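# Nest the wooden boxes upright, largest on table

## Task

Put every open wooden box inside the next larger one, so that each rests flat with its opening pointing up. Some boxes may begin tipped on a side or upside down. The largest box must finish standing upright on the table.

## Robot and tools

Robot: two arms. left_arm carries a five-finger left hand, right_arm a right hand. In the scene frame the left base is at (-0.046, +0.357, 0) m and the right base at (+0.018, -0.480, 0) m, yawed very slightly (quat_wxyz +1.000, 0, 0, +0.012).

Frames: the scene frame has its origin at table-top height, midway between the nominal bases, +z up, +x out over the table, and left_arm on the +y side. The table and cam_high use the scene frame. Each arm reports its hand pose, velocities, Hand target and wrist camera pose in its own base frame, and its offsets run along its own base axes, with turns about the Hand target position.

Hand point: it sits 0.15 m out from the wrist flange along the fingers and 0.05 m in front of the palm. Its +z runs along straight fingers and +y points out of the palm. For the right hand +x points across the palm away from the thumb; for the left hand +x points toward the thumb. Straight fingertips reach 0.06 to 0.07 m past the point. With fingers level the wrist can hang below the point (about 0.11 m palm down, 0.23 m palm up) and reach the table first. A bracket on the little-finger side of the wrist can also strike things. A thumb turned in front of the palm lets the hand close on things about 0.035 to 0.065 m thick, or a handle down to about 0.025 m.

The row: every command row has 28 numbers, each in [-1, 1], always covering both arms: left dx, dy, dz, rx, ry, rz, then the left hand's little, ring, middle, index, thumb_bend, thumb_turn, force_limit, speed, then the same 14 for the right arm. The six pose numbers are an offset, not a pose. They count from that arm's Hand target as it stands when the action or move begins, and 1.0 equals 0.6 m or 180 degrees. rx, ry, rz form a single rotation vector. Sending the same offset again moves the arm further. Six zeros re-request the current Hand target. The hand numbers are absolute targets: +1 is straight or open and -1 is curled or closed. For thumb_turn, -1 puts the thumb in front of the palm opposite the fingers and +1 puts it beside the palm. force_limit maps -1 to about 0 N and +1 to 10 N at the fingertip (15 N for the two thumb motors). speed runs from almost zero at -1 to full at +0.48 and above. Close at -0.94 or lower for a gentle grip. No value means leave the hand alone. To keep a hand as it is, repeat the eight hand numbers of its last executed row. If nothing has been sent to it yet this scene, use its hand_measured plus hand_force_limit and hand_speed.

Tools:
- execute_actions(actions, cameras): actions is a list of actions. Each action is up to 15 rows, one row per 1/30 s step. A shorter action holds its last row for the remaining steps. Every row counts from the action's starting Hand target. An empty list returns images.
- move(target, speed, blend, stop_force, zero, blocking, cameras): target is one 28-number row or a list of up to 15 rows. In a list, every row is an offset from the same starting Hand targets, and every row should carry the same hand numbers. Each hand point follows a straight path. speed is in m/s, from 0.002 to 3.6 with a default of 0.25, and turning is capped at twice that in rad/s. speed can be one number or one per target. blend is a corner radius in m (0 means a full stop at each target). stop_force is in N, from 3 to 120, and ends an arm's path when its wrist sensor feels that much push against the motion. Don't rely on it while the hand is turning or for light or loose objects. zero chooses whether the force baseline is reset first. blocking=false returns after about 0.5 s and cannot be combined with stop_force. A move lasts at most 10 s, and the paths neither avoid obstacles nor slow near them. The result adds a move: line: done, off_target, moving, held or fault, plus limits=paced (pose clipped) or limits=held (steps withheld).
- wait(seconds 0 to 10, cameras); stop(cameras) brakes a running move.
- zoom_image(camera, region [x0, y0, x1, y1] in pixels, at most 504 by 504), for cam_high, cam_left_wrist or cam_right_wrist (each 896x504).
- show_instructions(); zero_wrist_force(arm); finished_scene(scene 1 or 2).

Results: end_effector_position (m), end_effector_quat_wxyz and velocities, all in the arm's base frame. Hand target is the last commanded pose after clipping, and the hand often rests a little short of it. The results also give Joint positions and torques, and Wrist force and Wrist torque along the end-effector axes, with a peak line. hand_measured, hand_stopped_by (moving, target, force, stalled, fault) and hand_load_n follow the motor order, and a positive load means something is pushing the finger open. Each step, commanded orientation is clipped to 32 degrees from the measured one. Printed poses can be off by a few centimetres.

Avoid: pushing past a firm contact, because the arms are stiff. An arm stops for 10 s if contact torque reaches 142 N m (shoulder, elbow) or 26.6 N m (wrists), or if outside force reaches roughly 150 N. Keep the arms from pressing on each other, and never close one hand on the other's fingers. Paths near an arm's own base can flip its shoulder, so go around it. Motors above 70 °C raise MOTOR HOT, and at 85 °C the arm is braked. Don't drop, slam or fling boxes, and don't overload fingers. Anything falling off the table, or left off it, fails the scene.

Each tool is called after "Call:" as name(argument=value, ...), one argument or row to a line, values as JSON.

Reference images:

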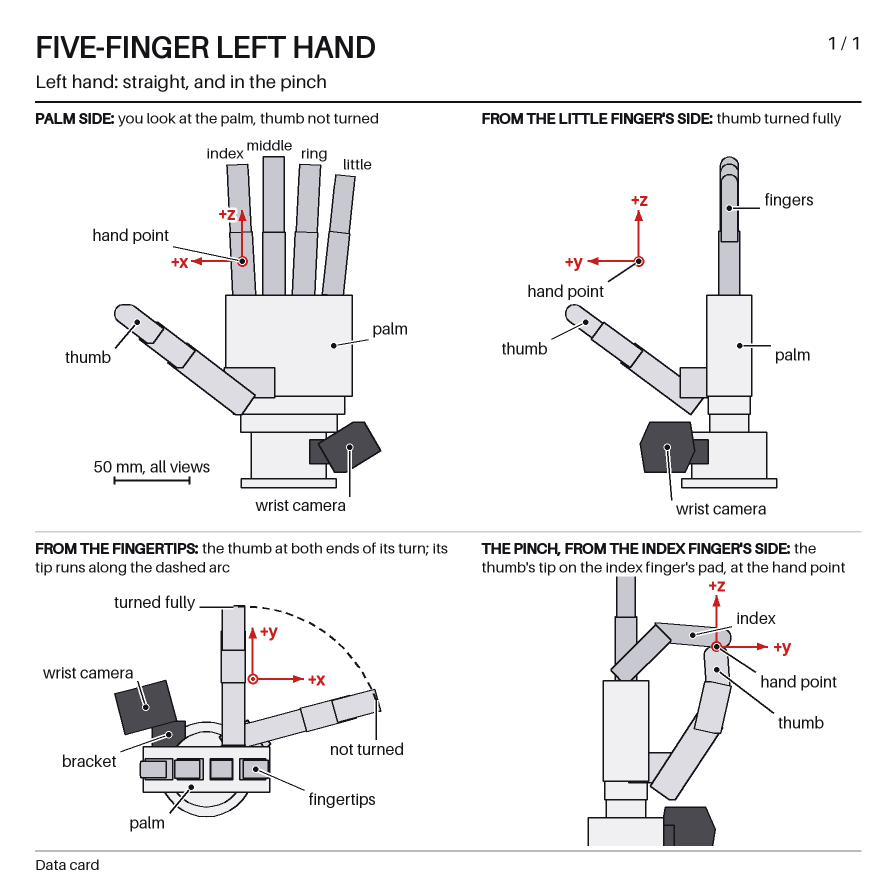

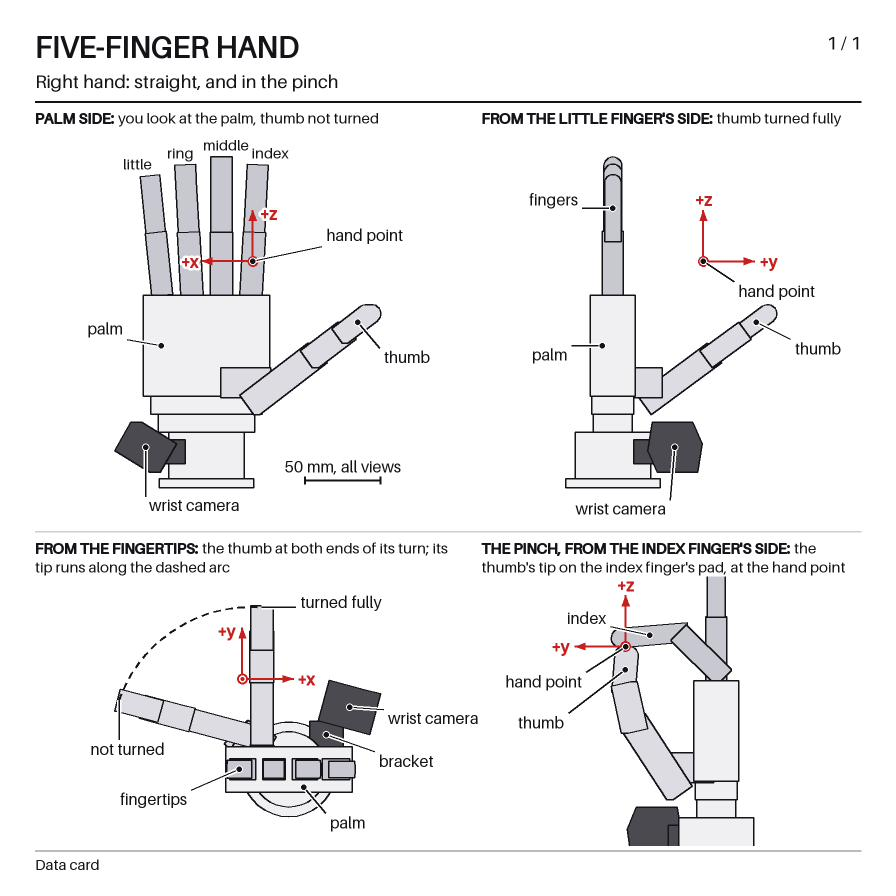

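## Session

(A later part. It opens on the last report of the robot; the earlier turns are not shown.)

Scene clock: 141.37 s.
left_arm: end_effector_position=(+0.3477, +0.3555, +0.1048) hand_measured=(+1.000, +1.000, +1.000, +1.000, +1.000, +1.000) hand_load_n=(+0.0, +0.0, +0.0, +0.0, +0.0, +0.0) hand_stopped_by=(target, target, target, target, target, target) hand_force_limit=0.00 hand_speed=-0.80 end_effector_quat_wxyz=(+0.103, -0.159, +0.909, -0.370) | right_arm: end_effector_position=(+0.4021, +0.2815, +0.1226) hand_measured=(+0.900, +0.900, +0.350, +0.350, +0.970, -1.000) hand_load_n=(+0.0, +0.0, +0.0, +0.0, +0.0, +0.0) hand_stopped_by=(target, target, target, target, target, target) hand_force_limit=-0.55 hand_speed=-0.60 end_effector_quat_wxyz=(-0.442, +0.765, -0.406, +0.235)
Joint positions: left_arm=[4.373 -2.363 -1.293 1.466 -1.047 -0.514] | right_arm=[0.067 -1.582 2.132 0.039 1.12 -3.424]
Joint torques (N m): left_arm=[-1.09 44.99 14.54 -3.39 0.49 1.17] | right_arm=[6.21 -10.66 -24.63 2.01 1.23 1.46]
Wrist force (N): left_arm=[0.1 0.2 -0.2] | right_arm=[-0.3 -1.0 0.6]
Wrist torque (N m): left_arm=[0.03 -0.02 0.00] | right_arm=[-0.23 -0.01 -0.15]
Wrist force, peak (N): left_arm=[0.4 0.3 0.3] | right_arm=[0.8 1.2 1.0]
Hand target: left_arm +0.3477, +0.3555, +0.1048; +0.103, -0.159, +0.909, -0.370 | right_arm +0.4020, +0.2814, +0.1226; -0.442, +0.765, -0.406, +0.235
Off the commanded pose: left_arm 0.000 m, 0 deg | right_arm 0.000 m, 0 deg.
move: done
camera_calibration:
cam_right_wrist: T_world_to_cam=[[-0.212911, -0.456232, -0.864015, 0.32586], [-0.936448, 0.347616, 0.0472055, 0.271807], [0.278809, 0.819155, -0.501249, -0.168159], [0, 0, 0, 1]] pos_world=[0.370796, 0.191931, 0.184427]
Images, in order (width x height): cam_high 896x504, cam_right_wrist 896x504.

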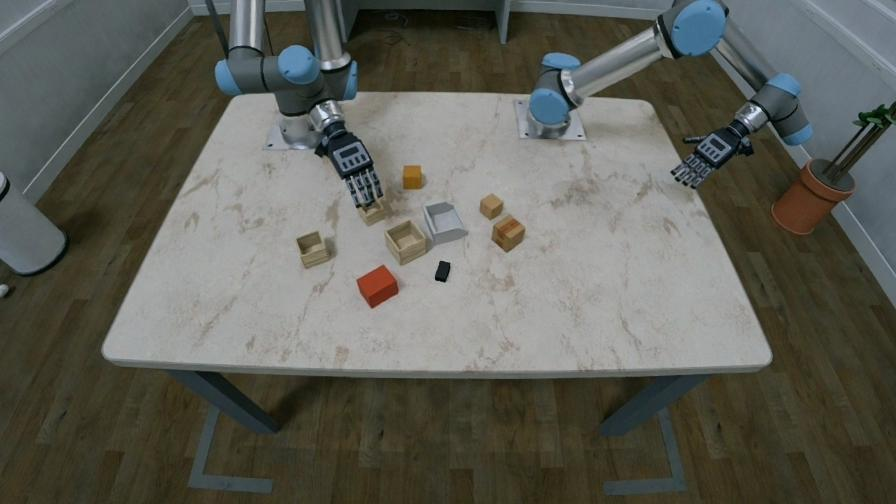

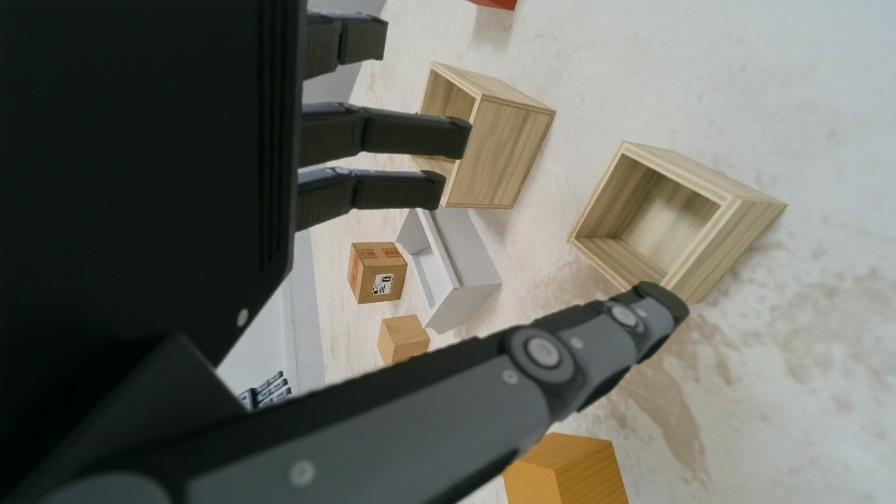

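Call:
move(
  target=[
    [0,0,0,0,0,0,1,1,1,1,1,1,0,-0.8,0.0022,0.0048,-0.1235,0,0,-0.0028,0.9,0.9,0.35,0.35,0.97,-1,-0.55,-0.6],
  ],
  speed=0.1,
  stop_force=6,
  cameras=["cam_right_wrist"],
)

Call:
zoom_image(
  camera="cam_right_wrist",
  region=[400, 40, 740, 340],
)

Scene clock: 144.90 s.
left_arm: end_effector_position=(+0.3477, +0.3555, +0.1048) hand_measured=(+1.000, +1.000, +1.000, +1.000, +1.000, +1.000) hand_load_n=(+0.0, +0.0, +0.0, +0.0, +0.0, +0.0) hand_stopped_by=(target, target, target, target, target, target) hand_force_limit=0.00 hand_speed=-0.80 end_effector_quat_wxyz=(+0.103, -0.159, +0.909, -0.370) | right_arm: end_effector_position=(+0.4034, +0.2843, +0.0485) hand_measured=(+0.900, +0.900, +0.350, +0.350, +0.970, -1.000) hand_load_n=(+0.0, +0.0, +0.0, -0.5, +0.0, +0.0) hand_stopped_by=(target, target, target, target, target, target) hand_force_limit=-0.55 hand_speed=-0.60 end_effector_quat_wxyz=(-0.441, +0.763, -0.410, +0.237)
Joint positions: left_arm=[4.373 -2.363 -1.293 1.466 -1.047 -0.514] | right_arm=[0.082 -1.448 2.226 -0.196 1.14 -3.41]
Joint torques (N m): left_arm=[-1.29 46.33 14.24 -3.43 0.52 0.93] | right_arm=[-10.1 -15.22 -26.84 -2.21 -2.75 -2.24]
Wrist force (N): left_arm=[0.2 -0.2 0.3] | right_arm=[0.0 -0.9 0.6]
Wrist torque (N m): left_arm=[-0.06 -0.03 0.03] | right_arm=[-0.25 -0.09 -0.13]
Wrist force, peak (N): left_arm=[0.5 0.1 0.4] | right_arm=[-0.1 -2.0 0.1]
Hand target: left_arm +0.3477, +0.3555, +0.1048; +0.103, -0.159, +0.909, -0.370 | right_arm +0.4034, +0.2843, +0.0485; -0.441, +0.763, -0.410, +0.237
Off the commanded pose: left_arm 0.000 m, 0 deg | right_arm 0.000 m, 0 deg.
move: done
camera_calibration:
cam_right_wrist: T_world_to_cam=[[-0.217088, -0.454464, -0.863907, 0.264573], [-0.93331, 0.355946, 0.0472808, 0.271774], [0.286016, 0.816557, -0.501427, -0.21018], [0, 0, 0, 1]] pos_world=[0.3712, 0.195126, 0.110327]
Images, in order (width x height): cam_right_wrist 896x504.

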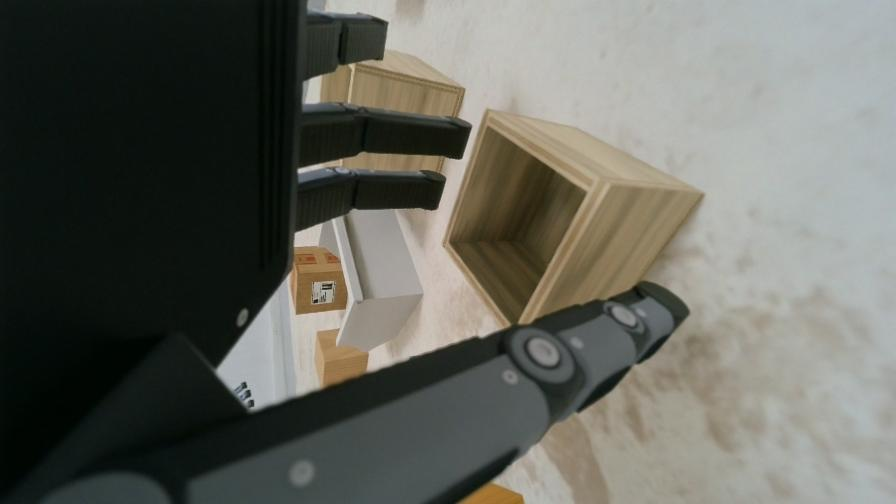

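Scaled by 1.482 from the camera's 896x504 image, which has a finer 1280x720 frame.

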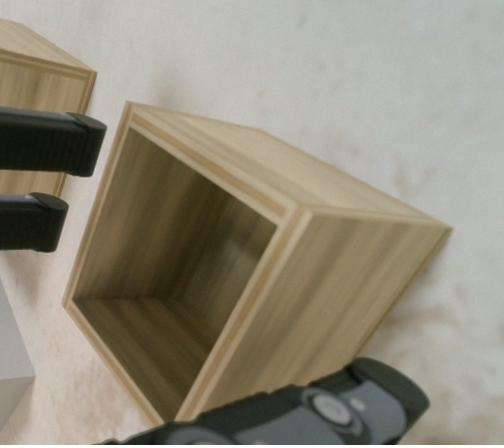

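Close on C.

Call:
move(
  target=[
    [0,0,0,0,0,0,1,1,1,1,1,1,0,-0.8,0,0,0,0,0,0,0.9,0.9,0.2,0.2,0.78,-1,-0.55,-0.65],
    [0,0,0,0,0,0,1,1,1,1,1,1,0,-0.8,0,0,0,0,0,0,0.9,0.9,-0.2,-0.2,0.5,-1,-0.55,-0.93],
  ],
  cameras=["cam_right_wrist"],
)

Call:
zoom_image(
  camera="cam_right_wrist",
  region=[400, 40, 740, 340],
)

Scene clock: 146.83 s.
left_arm: end_effector_position=(+0.3477, +0.3555, +0.1048) hand_measured=(+1.000, +1.000, +1.000, +1.000, +1.000, +1.000) hand_load_n=(+0.0, +0.0, -0.5, +0.0, -0.5, +0.0) hand_stopped_by=(target, target, target, target, target, target) hand_force_limit=0.00 hand_speed=-0.80 end_effector_quat_wxyz=(+0.103, -0.159, +0.909, -0.370) | right_arm: end_effector_position=(+0.4034, +0.2843, +0.0485) hand_measured=(+0.900, +0.900, +0.130, +0.122, +0.742, -1.000) hand_load_n=(+0.0, +0.0, +2.5, +2.5, +4.5, +0.0) hand_stopped_by=(target, target, force, force, force, target) hand_force_limit=-0.55 hand_speed=-0.93 end_effector_quat_wxyz=(-0.441, +0.763, -0.410, +0.237)
Joint positions: left_arm=[4.373 -2.363 -1.293 1.466 -1.047 -0.514] | right_arm=[0.082 -1.448 2.226 -0.196 1.14 -3.41]
Joint torques (N m): left_arm=[-1.22 45.83 13.76 -3.38 0.53 0.95] | right_arm=[-8.51 -14.33 -23.07 -0.98 -2.22 -2.25]
Wrist force (N): left_arm=[0.1 0.1 0.3] | right_arm=[-0.5 -1.6 0.4]
Wrist torque (N m): left_arm=[-0.01 -0.01 0.00] | right_arm=[-0.27 -0.04 -0.15]
Wrist force, peak (N): left_arm=[0.4 0.5 0.0] | right_arm=[-0.6 -1.7 0.4]
Hand target: left_arm +0.3477, +0.3555, +0.1048; +0.103, -0.159, +0.909, -0.370 | right_arm +0.4034, +0.2843, +0.0485; -0.441, +0.763, -0.410, +0.237
Off the commanded pose: left_arm 0.000 m, 0 deg | right_arm 0.000 m, 0 deg.
move: done
camera_calibration:
cam_right_wrist: T_world_to_cam=[[-0.217088, -0.454464, -0.863907, 0.264573], [-0.93331, 0.355946, 0.0472808, 0.271774], [0.286016, 0.816557, -0.501427, -0.21018], [0, 0, 0, 1]] pos_world=[0.3712, 0.195126, 0.110327]
Images, in order (width x height): cam_right_wrist 896x504.

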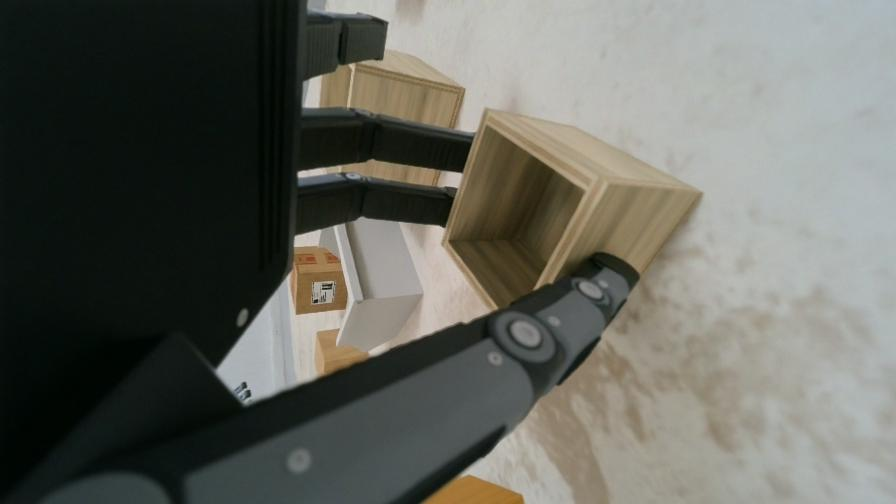

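Scaled by 1.482 from the camera's 896x504 image, which has a finer 1280x720 frame.

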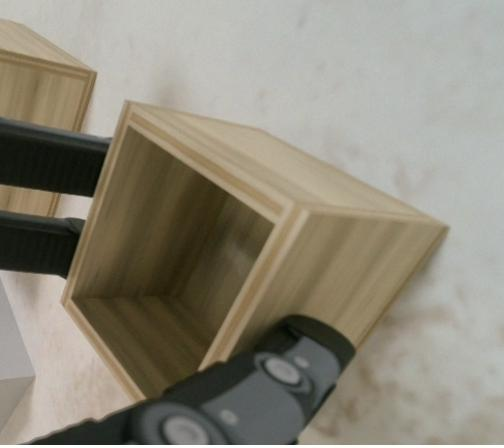

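Call:
move(
  target=[
    [0,0,0,0,0,0,1,1,1,1,1,1,0,-0.8,0,0,0.12,0,0,0,0.9,0.9,-0.2,-0.2,0.5,-1,-0.55,-0.93],
    [0,0,0,0,0,0,1,1,1,1,1,1,0,-0.8,0.2202,-0.2252,0.1083,0,0,-0.0506,0.9,0.9,-0.2,-0.2,0.5,-1,-0.55,-0.93],
  ],
  speed=0.16,
  blend=[0.02,0],
  cameras=["cam_right_wrist","cam_high"],
)

Call:
zoom_image(
  camera="cam_right_wrist",
  region=[400, 60, 650, 310],
)

Call:
zoom_image(
  camera="cam_right_wrist",
  region=[540, 80, 860, 400],
)

Scene clock: 151.47 s.
left_arm: end_effector_position=(+0.3477, +0.3555, +0.1048) hand_measured=(+1.000, +1.000, +1.000, +1.000, +1.000, +1.000) hand_load_n=(+0.0, +0.0, +0.0, -0.5, +0.0, +0.0) hand_stopped_by=(target, target, target, target, target, target) hand_force_limit=0.00 hand_speed=-0.80 end_effector_quat_wxyz=(+0.103, -0.159, +0.909, -0.370) | right_arm: end_effector_position=(+0.5354, +0.1492, +0.1134) hand_measured=(+0.900, +0.900, +0.130, +0.122, +0.742, -1.000) hand_load_n=(+0.0, +0.0, +2.0, +2.0, +4.5, +0.0) hand_stopped_by=(target, target, force, force, force, target) hand_force_limit=-0.55 hand_speed=-0.93 end_effector_quat_wxyz=(-0.421, +0.728, -0.469, +0.271)
Joint positions: left_arm=[4.373 -2.363 -1.293 1.466 -1.047 -0.514] | right_arm=[-0.242 -1.373 1.933 0.074 1.004 -3.517]
Joint torques (N m): left_arm=[-1.17 46.07 13.57 -3.35 0.62 0.97] | right_arm=[-2.62 -28.7 -10.05 -1.85 1.8 2.25]
Wrist force (N): left_arm=[0.2 0.3 0.0] | right_arm=[-0.4 -0.5 0.7]
Wrist torque (N m): left_arm=[0.03 -0.02 0.00] | right_arm=[-0.18 0.03 -0.03]
Wrist force, peak (N): left_arm=[0.2 0.5 0.0] | right_arm=[-0.5 -2.0 0.3]
Hand target: left_arm +0.3477, +0.3555, +0.1048; +0.103, -0.159, +0.909, -0.370 | right_arm +0.5355, +0.1492, +0.1134; -0.421, +0.728, -0.469, +0.271
Off the commanded pose: left_arm 0.000 m, 0 deg | right_arm 0.000 m, 0 deg.
move: done
camera_calibration:
cam_right_wrist: T_world_to_cam=[[-0.286239, -0.414425, -0.863898, 0.319045], [-0.865264, 0.499083, 0.0472731, 0.382273], [0.411565, 0.761031, -0.501444, -0.163974], [0, 0, 0, 1]] pos_world=[0.489576, 0.0662241, 0.175327]
Images, in order (width x height): cam_high 896x504, cam_right_wrist 896x504.

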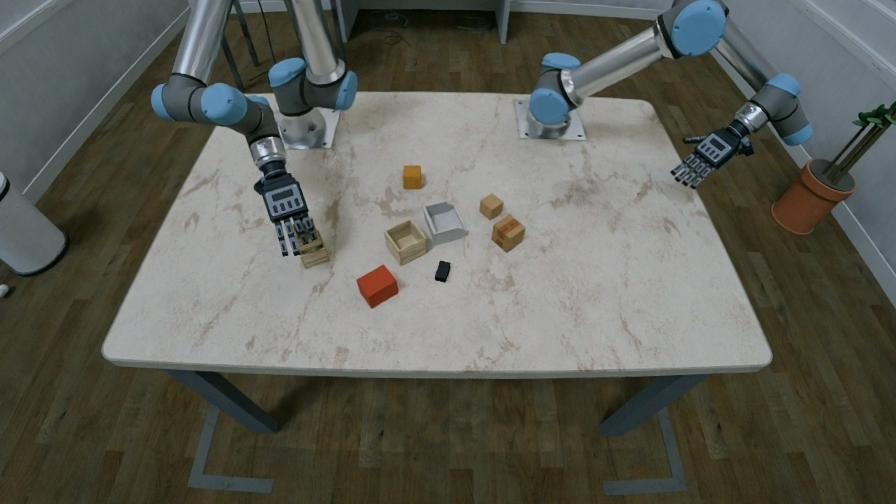

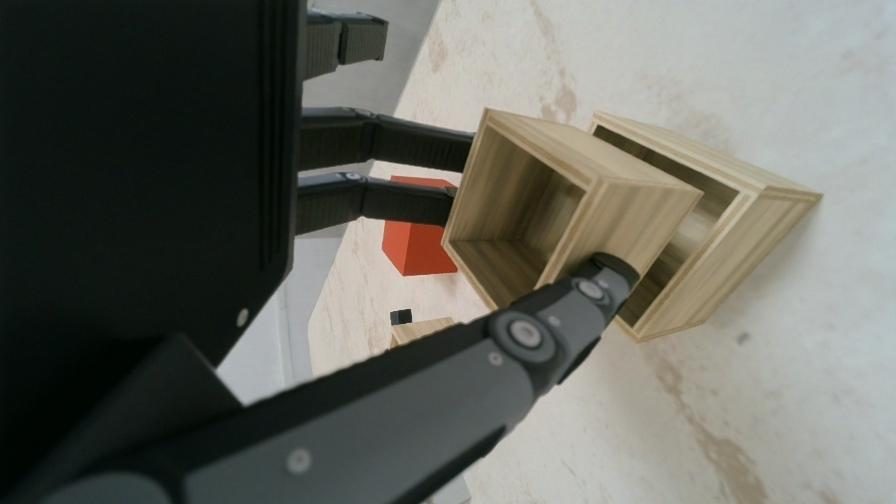

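Scaled by 2.016 from the camera's 896x504 image, which has a finer 1280x720 frame.

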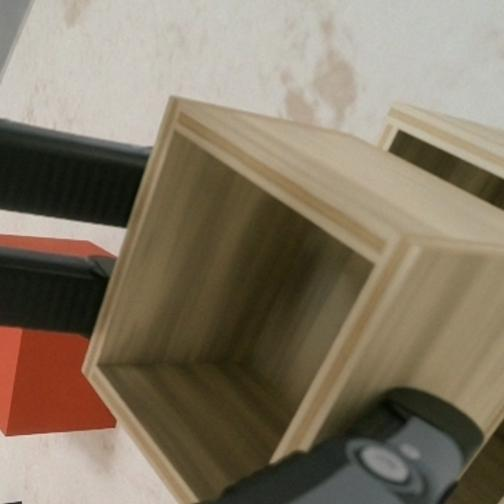

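Scaled by 1.575 from the camera's 896x504 image, which has a finer 1280x720 frame.

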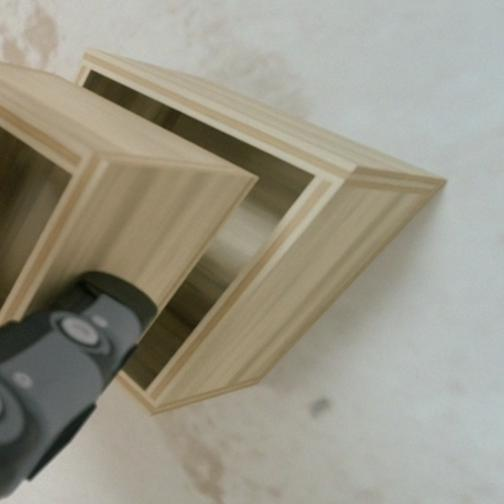

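Call:
move(
  target=[
    [0,0,0,0,0,0,1,1,1,1,1,1,0,-0.8,-0.0003,0.0005,-0.02,0,0,0,0.9,0.9,-0.2,-0.2,0.5,-1,-0.55,-0.93],
    [0,0,0,0,0,0,1,1,1,1,1,1,0,-0.8,-0.0003,0.0005,-0.063,0,0,0,0.9,0.9,-0.2,-0.2,0.5,-1,-0.55,-0.93],
    [0,0,0,0,0,0,1,1,1,1,1,1,0,-0.8,-0.0003,0.0005,-0.08,0,0,0,0.9,0.9,-0.2,-0.2,0.5,-1,-0.55,-0.93],
  ],
  speed=[0.05,0.02,0.008],
  stop_force=3,
  cameras=["cam_right_wrist","cam_high"],
)

Call:
zoom_image(
  camera="cam_right_wrist",
  region=[420, 60, 820, 380],
)

Scene clock: 157.17 s.
left_arm: end_effector_position=(+0.3477, +0.3555, +0.1048) hand_measured=(+1.000, +1.000, +1.000, +1.000, +1.000, +1.000) hand_load_n=(+0.0, +0.0, +0.0, +0.0, +0.0, +0.0) hand_stopped_by=(target, target, target, target, target, target) hand_force_limit=0.00 hand_speed=-0.80 end_effector_quat_wxyz=(+0.103, -0.159, +0.909, -0.370) | right_arm: end_effector_position=(+0.5353, +0.1495, +0.0755) hand_measured=(+0.900, +0.900, +0.130, +0.122, +0.742, -1.000) hand_load_n=(+0.0, +0.0, +2.5, +2.0, +4.0, -0.5) hand_stopped_by=(target, target, force, force, force, target) hand_force_limit=-0.55 hand_speed=-0.93 end_effector_quat_wxyz=(-0.421, +0.728, -0.469, +0.271)
Joint positions: left_arm=[4.373 -2.363 -1.293 1.466 -1.047 -0.514] | right_arm=[-0.241 -1.318 1.98 -0.028 1.005 -3.517]
Joint torques (N m): left_arm=[-1.31 45.83 14.53 -3.33 0.53 0.73] | right_arm=[7.4 -38.49 -28.35 2.29 -0.23 0.42]
Wrist force (N): left_arm=[0.0 0.4 0.2] | right_arm=[-0.1 -2.5 -0.9]
Wrist torque (N m): left_arm=[0.04 0.01 -0.02] | right_arm=[-0.30 0.00 -0.14]
Wrist force, peak (N): left_arm=[0.0 0.6 0.2] | right_arm=[-0.7 -10.2 -7.1]
Hand target: left_arm +0.3477, +0.3555, +0.1048; +0.103, -0.159, +0.909, -0.370 | right_arm +0.5353, +0.1495, +0.0755; -0.421, +0.728, -0.469, +0.271 (not the last commanded pose)
Off the commanded pose: left_arm 0.000 m, 0 deg | right_arm 0.010 m, 0 deg.
move: contact (right_arm); path passed 2 of 3 targets
camera_calibration:
cam_right_wrist: T_world_to_cam=[[-0.286317, -0.414394, -0.863887, 0.286434], [-0.865183, 0.499222, 0.0472771, 0.383779], [0.41168, 0.760957, -0.501462, -0.183215], [0, 0, 0, 1]] pos_world=[0.489476, 0.066524, 0.137427]
Images, in order (width x height): cam_high 896x504, cam_right_wrist 896x504.

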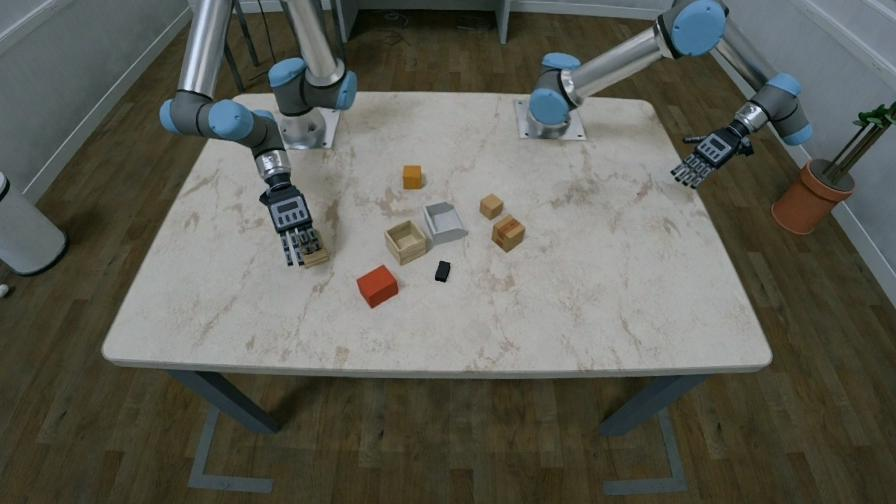

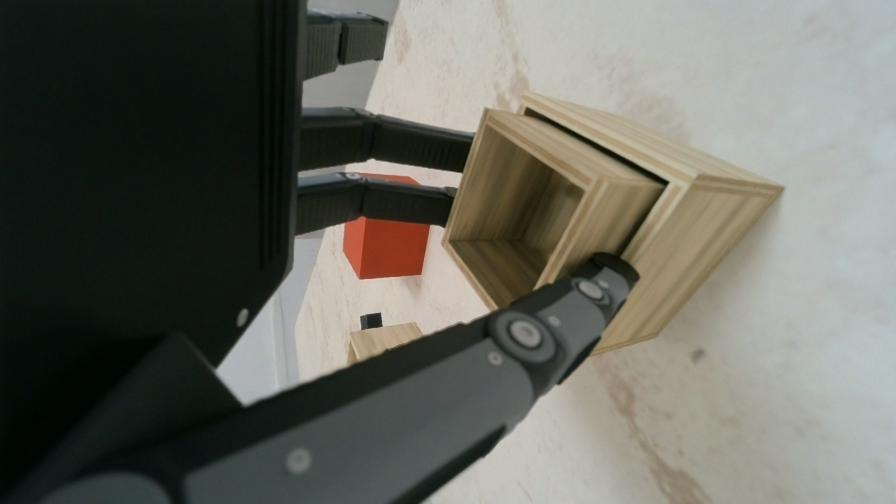

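Scaled by 1.260 from the camera's 896x504 image, which has a finer 1280x720 frame.

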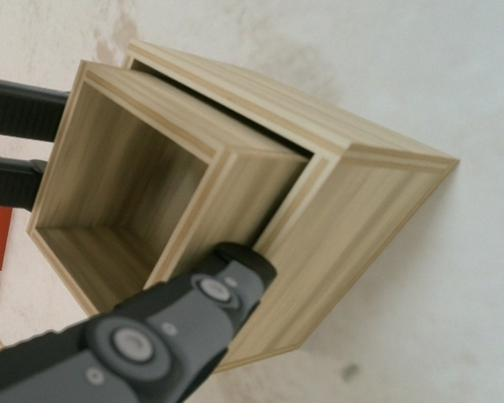

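Call:
move(
  target=[
    [0,0,0,0,0,0,1,1,1,1,1,1,0,-0.8,0,0,0,0,0,0,0.9,0.9,0.35,0.35,0.5,-1,-0.55,-0.8],
    [0,0,0,0,0,0,1,1,1,1,1,1,0,-0.8,0,0,0.05,0,0,0,0.9,0.9,0.35,0.35,0.5,-1,-0.55,-0.8],
  ],
  speed=0.1,
  cameras=["cam_right_wrist"],
)

Call:
zoom_image(
  camera="cam_right_wrist",
  region=[420, 60, 820, 380],
)

Scene clock: 159.50 s.
left_arm: end_effector_position=(+0.3477, +0.3555, +0.1048) hand_measured=(+1.000, +1.000, +1.000, +1.000, +1.000, +1.000) hand_load_n=(+0.0, +0.0, +0.0, +0.0, +0.0, +0.0) hand_stopped_by=(target, target, target, target, target, target) hand_force_limit=0.00 hand_speed=-0.80 end_effector_quat_wxyz=(+0.103, -0.159, +0.909, -0.370) | right_arm: end_effector_position=(+0.5354, +0.1495, +0.1056) hand_measured=(+0.900, +0.900, +0.350, +0.350, +0.742, -1.000) hand_load_n=(+0.0, +0.0, -0.5, +0.0, +0.0, +0.0) hand_stopped_by=(target, target, target, target, force, target) hand_force_limit=-0.55 hand_speed=-0.80 end_effector_quat_wxyz=(-0.421, +0.728, -0.469, +0.271)
Joint positions: left_arm=[4.373 -2.363 -1.293 1.466 -1.047 -0.514] | right_arm=[-0.241 -1.363 1.944 0.052 1.005 -3.516]
Joint torques (N m): left_arm=[-1.08 46.12 14.59 -3.31 0.49 0.89] | right_arm=[4.21 -19.15 -3.67 -0.91 0.88 -1.95]
Wrist force (N): left_arm=[0.2 -0.1 -0.1] | right_arm=[-0.2 -0.8 0.7]
Wrist torque (N m): left_arm=[-0.01 -0.04 0.02] | right_arm=[-0.21 -0.02 -0.12]
Wrist force, peak (N): left_arm=[0.3 -0.2 0.4] | right_arm=[-0.1 -2.9 -0.6]
Hand target: left_arm +0.3477, +0.3555, +0.1048; +0.103, -0.159, +0.909, -0.370 | right_arm +0.5353, +0.1495, +0.1055; -0.421, +0.728, -0.469, +0.271
Off the commanded pose: left_arm 0.000 m, 0 deg | right_arm 0.000 m, 0 deg.
move: done
camera_calibration:
cam_right_wrist: T_world_to_cam=[[-0.286108, -0.41437, -0.863968, 0.312347], [-0.865164, 0.499278, 0.0470443, 0.382382], [0.411866, 0.760933, -0.501345, -0.16823], [0, 0, 0, 1]] pos_world=[0.489476, 0.066524, 0.167527]
Images, in order (width x height): cam_right_wrist 896x504.

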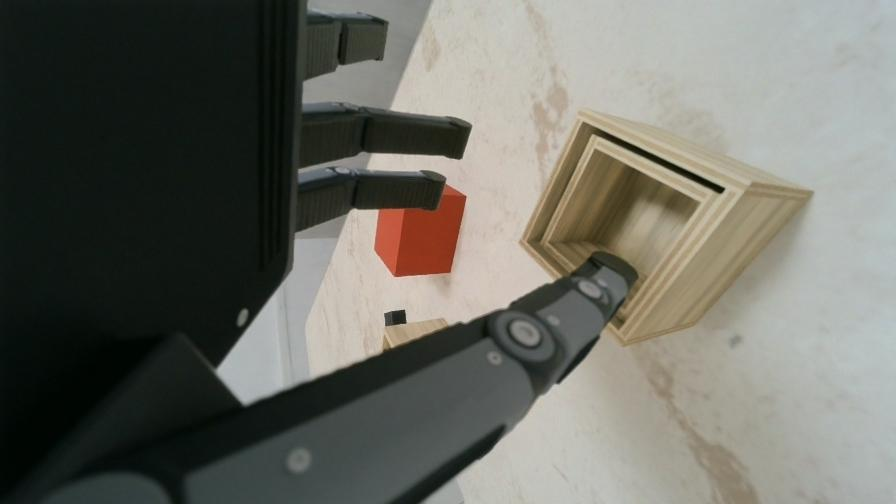

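Scaled by 1.260 from the camera's 896x504 image, which has a finer 1280x720 frame.

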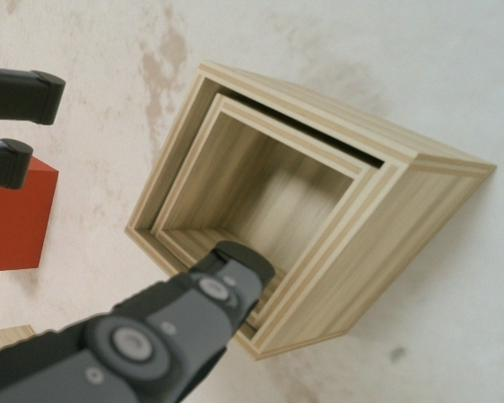

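Call:
move(
  target=[
    [0,0,0,0,0,0,1,1,1,1,1,1,0,-0.8,0,0,0,0,0,0,0.9,0.9,0.45,0.45,1,-1,-0.5,-0.3],
    [0,0,0,0,0,0,1,1,1,1,1,1,0,-0.8,-0.001,-0.0012,-0.0808,0,0,0,0.9,0.9,0.45,0.45,1,-1,-0.5,-0.3],
  ],
  speed=0.1,
  cameras=["cam_right_wrist"],
)

Call:
zoom_image(
  camera="cam_right_wrist",
  region=[400, 40, 800, 360],
)

Scene clock: 161.80 s.
left_arm: end_effector_position=(+0.3477, +0.3555, +0.1048) hand_measured=(+1.000, +1.000, +1.000, +1.000, +1.000, +1.000) hand_load_n=(+0.0, +0.0, +0.0, +0.0, +0.0, +0.0) hand_stopped_by=(target, target, target, target, target, target) hand_force_limit=0.00 hand_speed=-0.80 end_effector_quat_wxyz=(+0.103, -0.159, +0.909, -0.370) | right_arm: end_effector_position=(+0.5346, +0.1488, +0.0570) hand_measured=(+0.900, +0.900, +0.450, +0.450, +1.000, -1.000) hand_load_n=(-0.5, +0.0, +0.0, +0.0, +0.0, +0.0) hand_stopped_by=(target, target, target, target, target, target) hand_force_limit=-0.50 hand_speed=-0.30 end_effector_quat_wxyz=(-0.421, +0.728, -0.469, +0.271)
Joint positions: left_arm=[4.373 -2.363 -1.293 1.466 -1.047 -0.514] | right_arm=[-0.244 -1.289 2.002 -0.077 1.003 -3.518]
Joint torques (N m): left_arm=[-0.6 44.92 14.33 -3.24 0.76 0.86] | right_arm=[3.59 -32.2 -27.07 -0.25 -1.12 2.48]
Wrist force (N): left_arm=[0.3 0.0 0.1] | right_arm=[-0.1 -0.7 0.7]
Wrist torque (N m): left_arm=[-0.01 -0.05 0.02] | right_arm=[-0.21 -0.05 0.04]
Wrist force, peak (N): left_arm=[0.5 0.4 0.0] | right_arm=[-0.1 -1.7 0.3]
Hand target: left_arm +0.3477, +0.3555, +0.1048; +0.103, -0.159, +0.909, -0.370 | right_arm +0.5347, +0.1488, +0.0571; -0.421, +0.728, -0.469, +0.271
Off the commanded pose: left_arm 0.000 m, 0 deg | right_arm 0.000 m, 0 deg.
move: done
camera_calibration:
cam_right_wrist: T_world_to_cam=[[-0.286561, -0.414242, -0.863879, 0.270028], [-0.865156, 0.499239, 0.0475923, 0.384395], [0.411568, 0.761028, -0.501446, -0.191547], [0, 0, 0, 1]] pos_world=[0.488776, 0.0657241, 0.118927]
Images, in order (width x height): cam_right_wrist 896x504.

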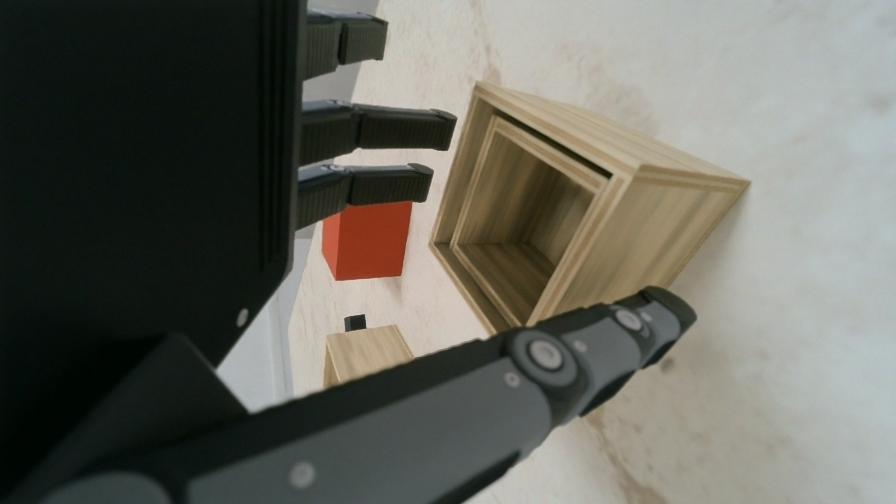

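Scaled by 1.260 from the camera's 896x504 image, which has a finer 1280x720 frame.

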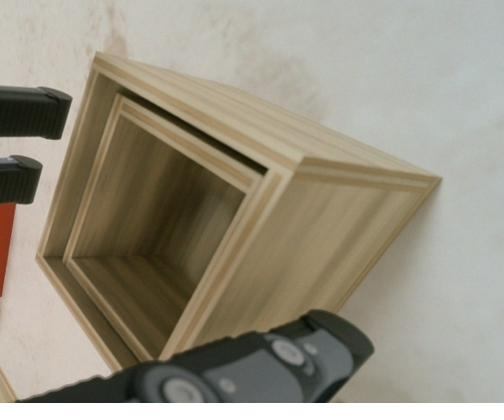

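Call:
move(
  target=[
    [0,0,0,0,0,0,1,1,1,1,1,1,0,-0.8,0,0,0,0,0,0,0.9,0.9,0.34,0.34,0.88,-1,-0.5,-0.7],
    [0,0,0,0,0,0,1,1,1,1,1,1,0,-0.8,0,0,0,0,0,0,0.9,0.9,-0.1,-0.1,0.5,-1,-0.5,-0.93],
  ],
  cameras=["cam_right_wrist"],
)

Call:
zoom_image(
  camera="cam_right_wrist",
  region=[400, 40, 800, 360],
)

Scene clock: 163.67 s.
left_arm: end_effector_position=(+0.3477, +0.3555, +0.1048) hand_measured=(+1.000, +1.000, +1.000, +1.000, +1.000, +1.000) hand_load_n=(+0.0, +0.0, +0.0, +0.0, +0.0, +0.0) hand_stopped_by=(target, target, target, target, target, target) hand_force_limit=0.00 hand_speed=-0.80 end_effector_quat_wxyz=(+0.103, -0.159, +0.909, -0.370) | right_arm: end_effector_position=(+0.5347, +0.1488, +0.0571) hand_measured=(+0.900, +0.900, +0.224, +0.224, +0.822, -1.000) hand_load_n=(+0.0, +0.0, +3.5, +3.5, +6.0, -0.5) hand_stopped_by=(target, target, force, force, force, target) hand_force_limit=-0.50 hand_speed=-0.93 end_effector_quat_wxyz=(-0.421, +0.728, -0.469, +0.271)
Joint positions: left_arm=[4.373 -2.363 -1.293 1.466 -1.047 -0.514] | right_arm=[-0.244 -1.289 2.001 -0.078 1.003 -3.518]
Joint torques (N m): left_arm=[-0.63 46.7 13.62 -3.38 0.56 0.98] | right_arm=[8.36 -30.34 -23.81 -0.57 1.11 2.09]
Wrist force (N): left_arm=[0.4 0.1 -0.1] | right_arm=[-0.4 -2.7 0.0]
Wrist torque (N m): left_arm=[0.01 -0.07 0.03] | right_arm=[-0.30 0.00 -0.02]
Wrist force, peak (N): left_arm=[0.6 0.2 -0.2] | right_arm=[-0.3 -3.1 0.4]
Hand target: left_arm +0.3477, +0.3555, +0.1048; +0.103, -0.159, +0.909, -0.370 | right_arm +0.5347, +0.1488, +0.0571; -0.421, +0.728, -0.469, +0.271
Off the commanded pose: left_arm 0.000 m, 0 deg | right_arm 0.000 m, 0 deg.
move: done
camera_calibration:
cam_right_wrist: T_world_to_cam=[[-0.286317, -0.414394, -0.863887, 0.26999], [-0.865183, 0.499222, 0.0472771, 0.384484], [0.41168, 0.760957, -0.501462, -0.191712], [0, 0, 0, 1]] pos_world=[0.488876, 0.065824, 0.118927]
Images, in order (width x height): cam_right_wrist 896x504.

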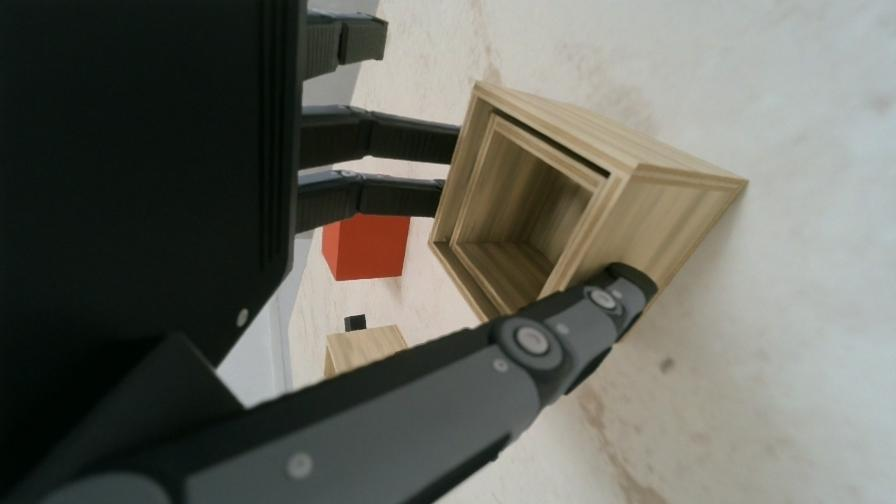

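Scaled by 1.260 from the camera's 896x504 image, which has a finer 1280x720 frame.

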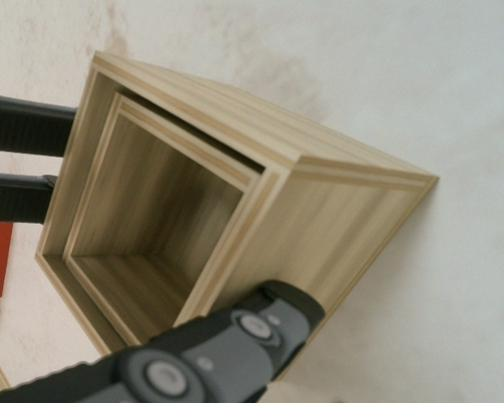

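Call:
move(
  target=[
    [0,0,0,0,0,0,1,1,1,1,1,1,0,-0.8,0,0,0.16,0,0,0,0.9,0.9,-0.1,-0.1,0.5,-1,-0.5,-0.93],
    [0,0,0,0,0,0,1,1,1,1,1,1,0,-0.8,-0.0253,0.3855,0.14,0,0,0.0372,0.9,0.9,-0.1,-0.1,0.5,-1,-0.5,-0.93],
  ],
  speed=0.15,
  blend=[0.02,0],
  cameras=["cam_right_wrist","cam_high"],
)

Call:
zoom_image(
  camera="cam_right_wrist",
  region=[400, 60, 650, 310],
)

Call:
zoom_image(
  camera="cam_right_wrist",
  region=[540, 80, 896, 436],
)

Scene clock: 167.77 s.
left_arm: end_effector_position=(+0.3477, +0.3555, +0.1048) hand_measured=(+1.000, +1.000, +1.000, +1.000, +1.000, +1.000) hand_load_n=(+0.0, +0.0, +0.0, +0.0, +0.0, +0.0) hand_stopped_by=(target, target, target, target, target, target) hand_force_limit=0.00 hand_speed=-0.80 end_effector_quat_wxyz=(+0.103, -0.159, +0.909, -0.370) | right_arm: end_effector_position=(+0.5195, +0.3800, +0.1410) hand_measured=(+0.900, +0.900, +0.224, +0.224, +0.822, -1.000) hand_load_n=(+0.0, +0.0, +2.5, +3.0, +6.5, +0.0) hand_stopped_by=(target, target, force, force, force, target) hand_force_limit=-0.50 hand_speed=-0.93 end_effector_quat_wxyz=(-0.436, +0.754, -0.426, +0.246)
Joint positions: left_arm=[4.373 -2.363 -1.293 1.466 -1.047 -0.514] | right_arm=[0.303 -1.261 1.69 0.107 1.363 -3.263]
Joint torques (N m): left_arm=[-0.84 46.5 14.25 -3.1 0.6 1.02] | right_arm=[6.38 -39.6 -10.1 -1.17 -1.67 -1.86]
Wrist force (N): left_arm=[0.1 0.1 -0.1] | right_arm=[-0.3 0.4 1.1]
Wrist torque (N m): left_arm=[0.02 -0.02 0.00] | right_arm=[-0.11 0.01 0.08]
Wrist force, peak (N): left_arm=[0.4 0.5 0.1] | right_arm=[-0.7 -2.9 0.3]
Hand target: left_arm +0.3477, +0.3555, +0.1048; +0.103, -0.159, +0.909, -0.370 | right_arm +0.5195, +0.3801, +0.1411; -0.436, +0.754, -0.426, +0.246
Off the commanded pose: left_arm 0.000 m, 0 deg | right_arm 0.000 m, 0 deg.
move: done
camera_calibration:
cam_right_wrist: T_world_to_cam=[[-0.236283, -0.444919, -0.863839, 0.419597], [-0.917447, 0.395013, 0.0474955, 0.318728], [0.320096, 0.803748, -0.501525, -0.28792], [0, 0, 0, 1]] pos_world=[0.483722, 0.2922, 0.202927]
Images, in order (width x height): cam_high 896x504, cam_right_wrist 896x504.

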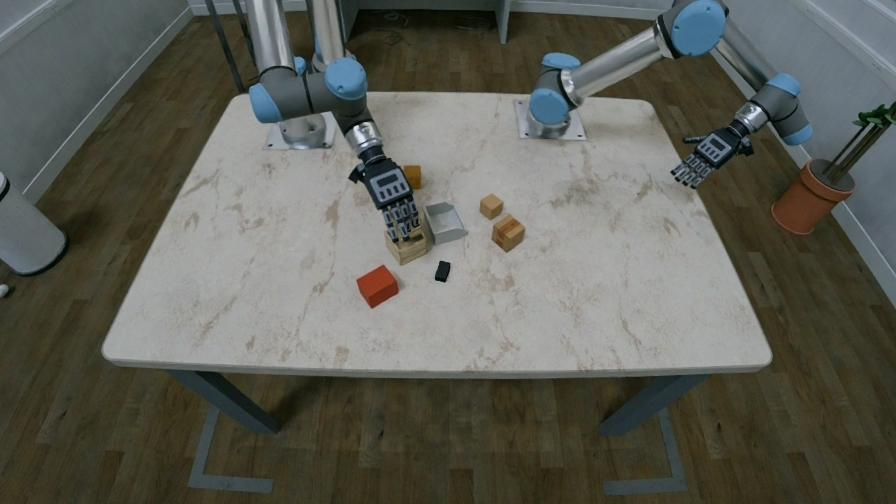

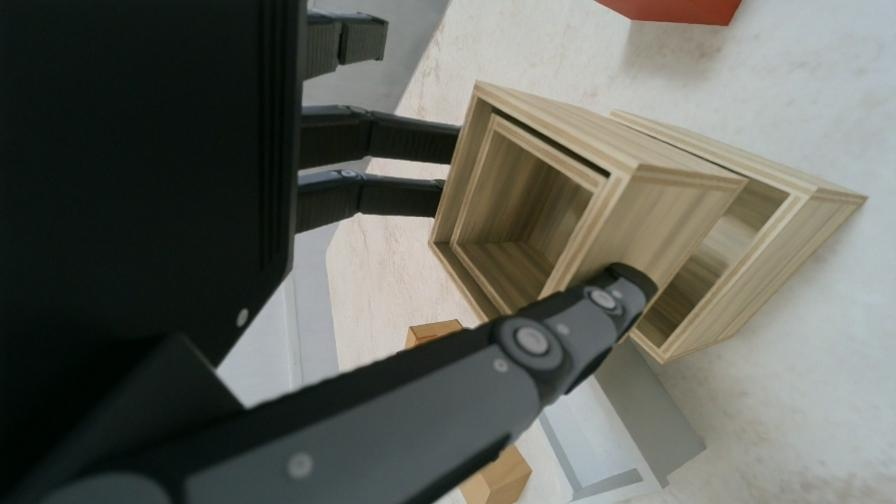

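Scaled by 2.016 from the camera's 896x504 image, which has a finer 1280x720 frame.

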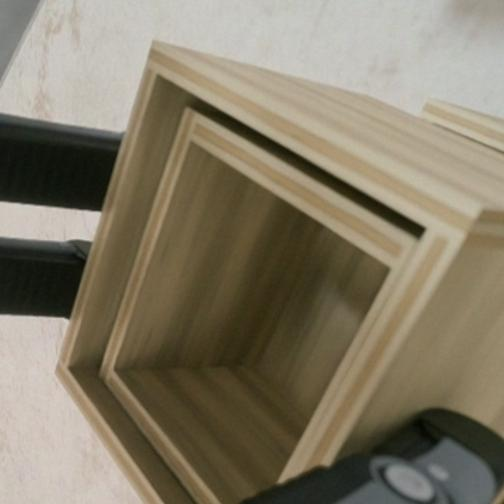

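Scaled by 1.416 from the camera's 896x504 image, which has a finer 1280x720 frame.

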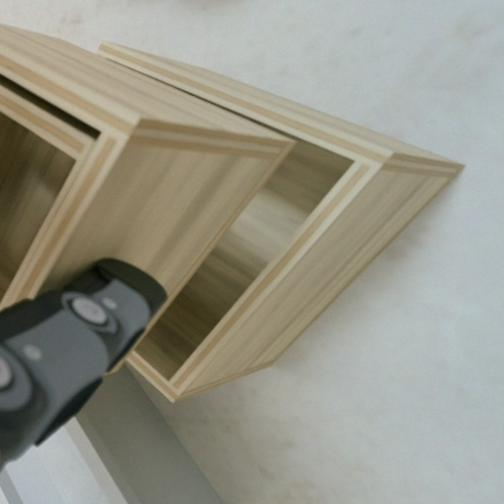

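Call:
move(
  target=[
    [0,0,0,0,0,0,1,1,1,1,1,1,0,-0.8,-0.0078,0.006,-0.0317,0,0,0.0094,0.9,0.9,-0.1,-0.1,0.5,-1,-0.5,-0.93],
  ],
  speed=0.06,
  stop_force=6,
  cameras=["cam_right_wrist","cam_high"],
)

Call:
zoom_image(
  camera="cam_right_wrist",
  region=[400, 50, 650, 300],
)

Call:
zoom_image(
  camera="cam_right_wrist",
  region=[560, 60, 880, 380],
)

Call:
zoom_image(
  camera="cam_high",
  region=[360, 180, 450, 280],
)

Scene clock: 172.03 s.
left_arm: end_effector_position=(+0.3477, +0.3555, +0.1048) hand_measured=(+1.000, +1.000, +1.000, +1.000, +1.000, +1.000) hand_load_n=(+0.0, +0.0, +0.0, +0.0, +0.0, -0.5) hand_stopped_by=(target, target, target, target, target, target) hand_force_limit=0.00 hand_speed=-0.80 end_effector_quat_wxyz=(+0.103, -0.159, +0.909, -0.370) | right_arm: end_effector_position=(+0.5148, +0.3837, +0.1220) hand_measured=(+0.900, +0.900, +0.224, +0.224, +0.822, -1.000) hand_load_n=(+0.0, +0.0, +2.5, +3.0, +7.0, +0.0) hand_stopped_by=(target, target, force, force, force, target) hand_force_limit=-0.50 hand_speed=-0.93 end_effector_quat_wxyz=(-0.439, +0.760, -0.415, +0.239)
Joint positions: left_arm=[4.373 -2.363 -1.293 1.466 -1.047 -0.514] | right_arm=[0.303 -1.243 1.72 0.062 1.337 -3.279]
Joint torques (N m): left_arm=[-0.57 46.61 14.74 -3.38 0.64 0.86] | right_arm=[-10.71 -45.41 -30.64 1.97 2.12 2.36]
Wrist force (N): left_arm=[0.3 0.2 0.2] | right_arm=[-0.2 0.5 1.1]
Wrist torque (N m): left_arm=[0.00 -0.05 0.02] | right_arm=[-0.12 -0.01 0.03]
Wrist force, peak (N): left_arm=[0.3 0.4 -0.2] | right_arm=[-0.5 0.7 1.3]
Hand target: left_arm +0.3477, +0.3555, +0.1048; +0.103, -0.159, +0.909, -0.370 | right_arm +0.5148, +0.3837, +0.1220; -0.439, +0.760, -0.415, +0.239
Off the commanded pose: left_arm 0.000 m, 0 deg | right_arm 0.000 m, 0 deg.
move: done
camera_calibration:
cam_right_wrist: T_world_to_cam=[[-0.222803, -0.451708, -0.863897, 0.399415], [-0.92876, 0.367653, 0.0472964, 0.33017], [0.29625, 0.812891, -0.501442, -0.290184], [0, 0, 0, 1]] pos_world=[0.481607, 0.294918, 0.183927]
Images, in order (width x height): cam_high 896x504, cam_right_wrist 896x504.

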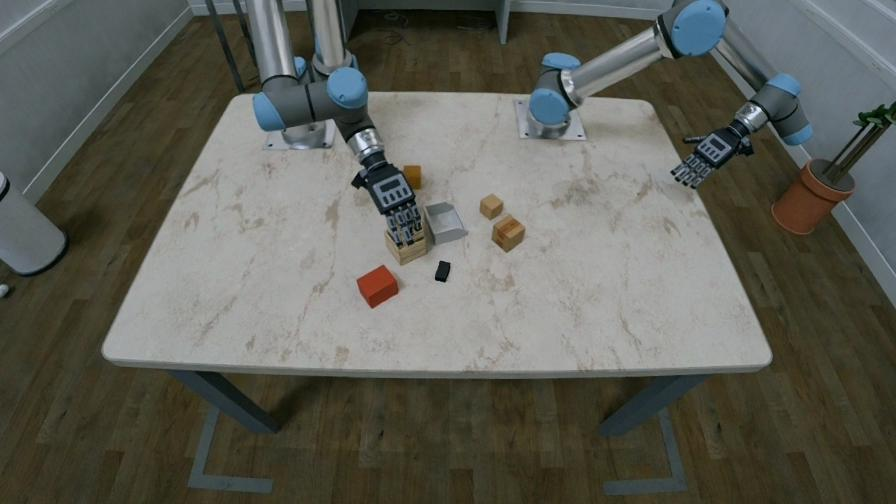

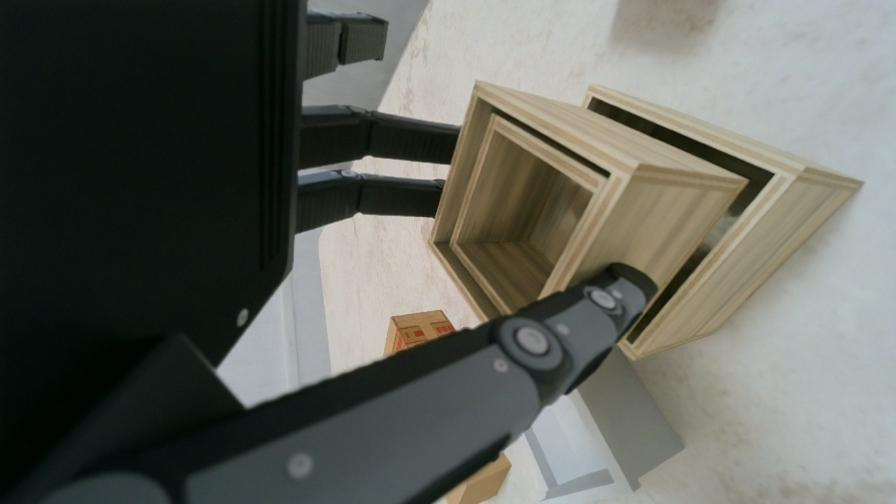

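Scaled by 2.016 from the camera's 896x504 image, which has a finer 1280x720 frame.

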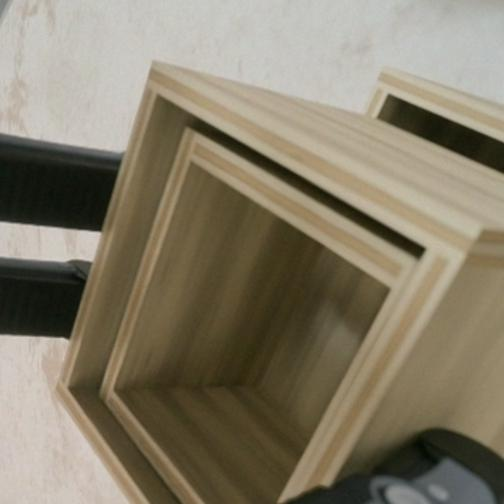

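Scaled by 1.575 from the camera's 896x504 image, which has a finer 1280x720 frame.

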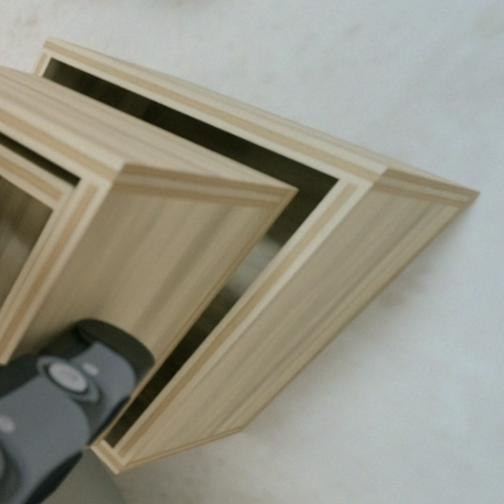

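Scaled by 5.040 from the camera's 896x504 image, which has a finer 1280x720 frame.

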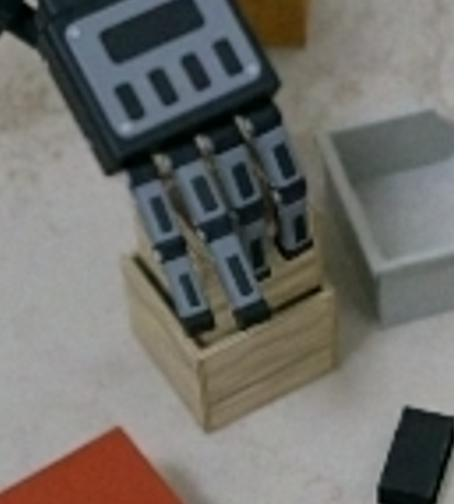

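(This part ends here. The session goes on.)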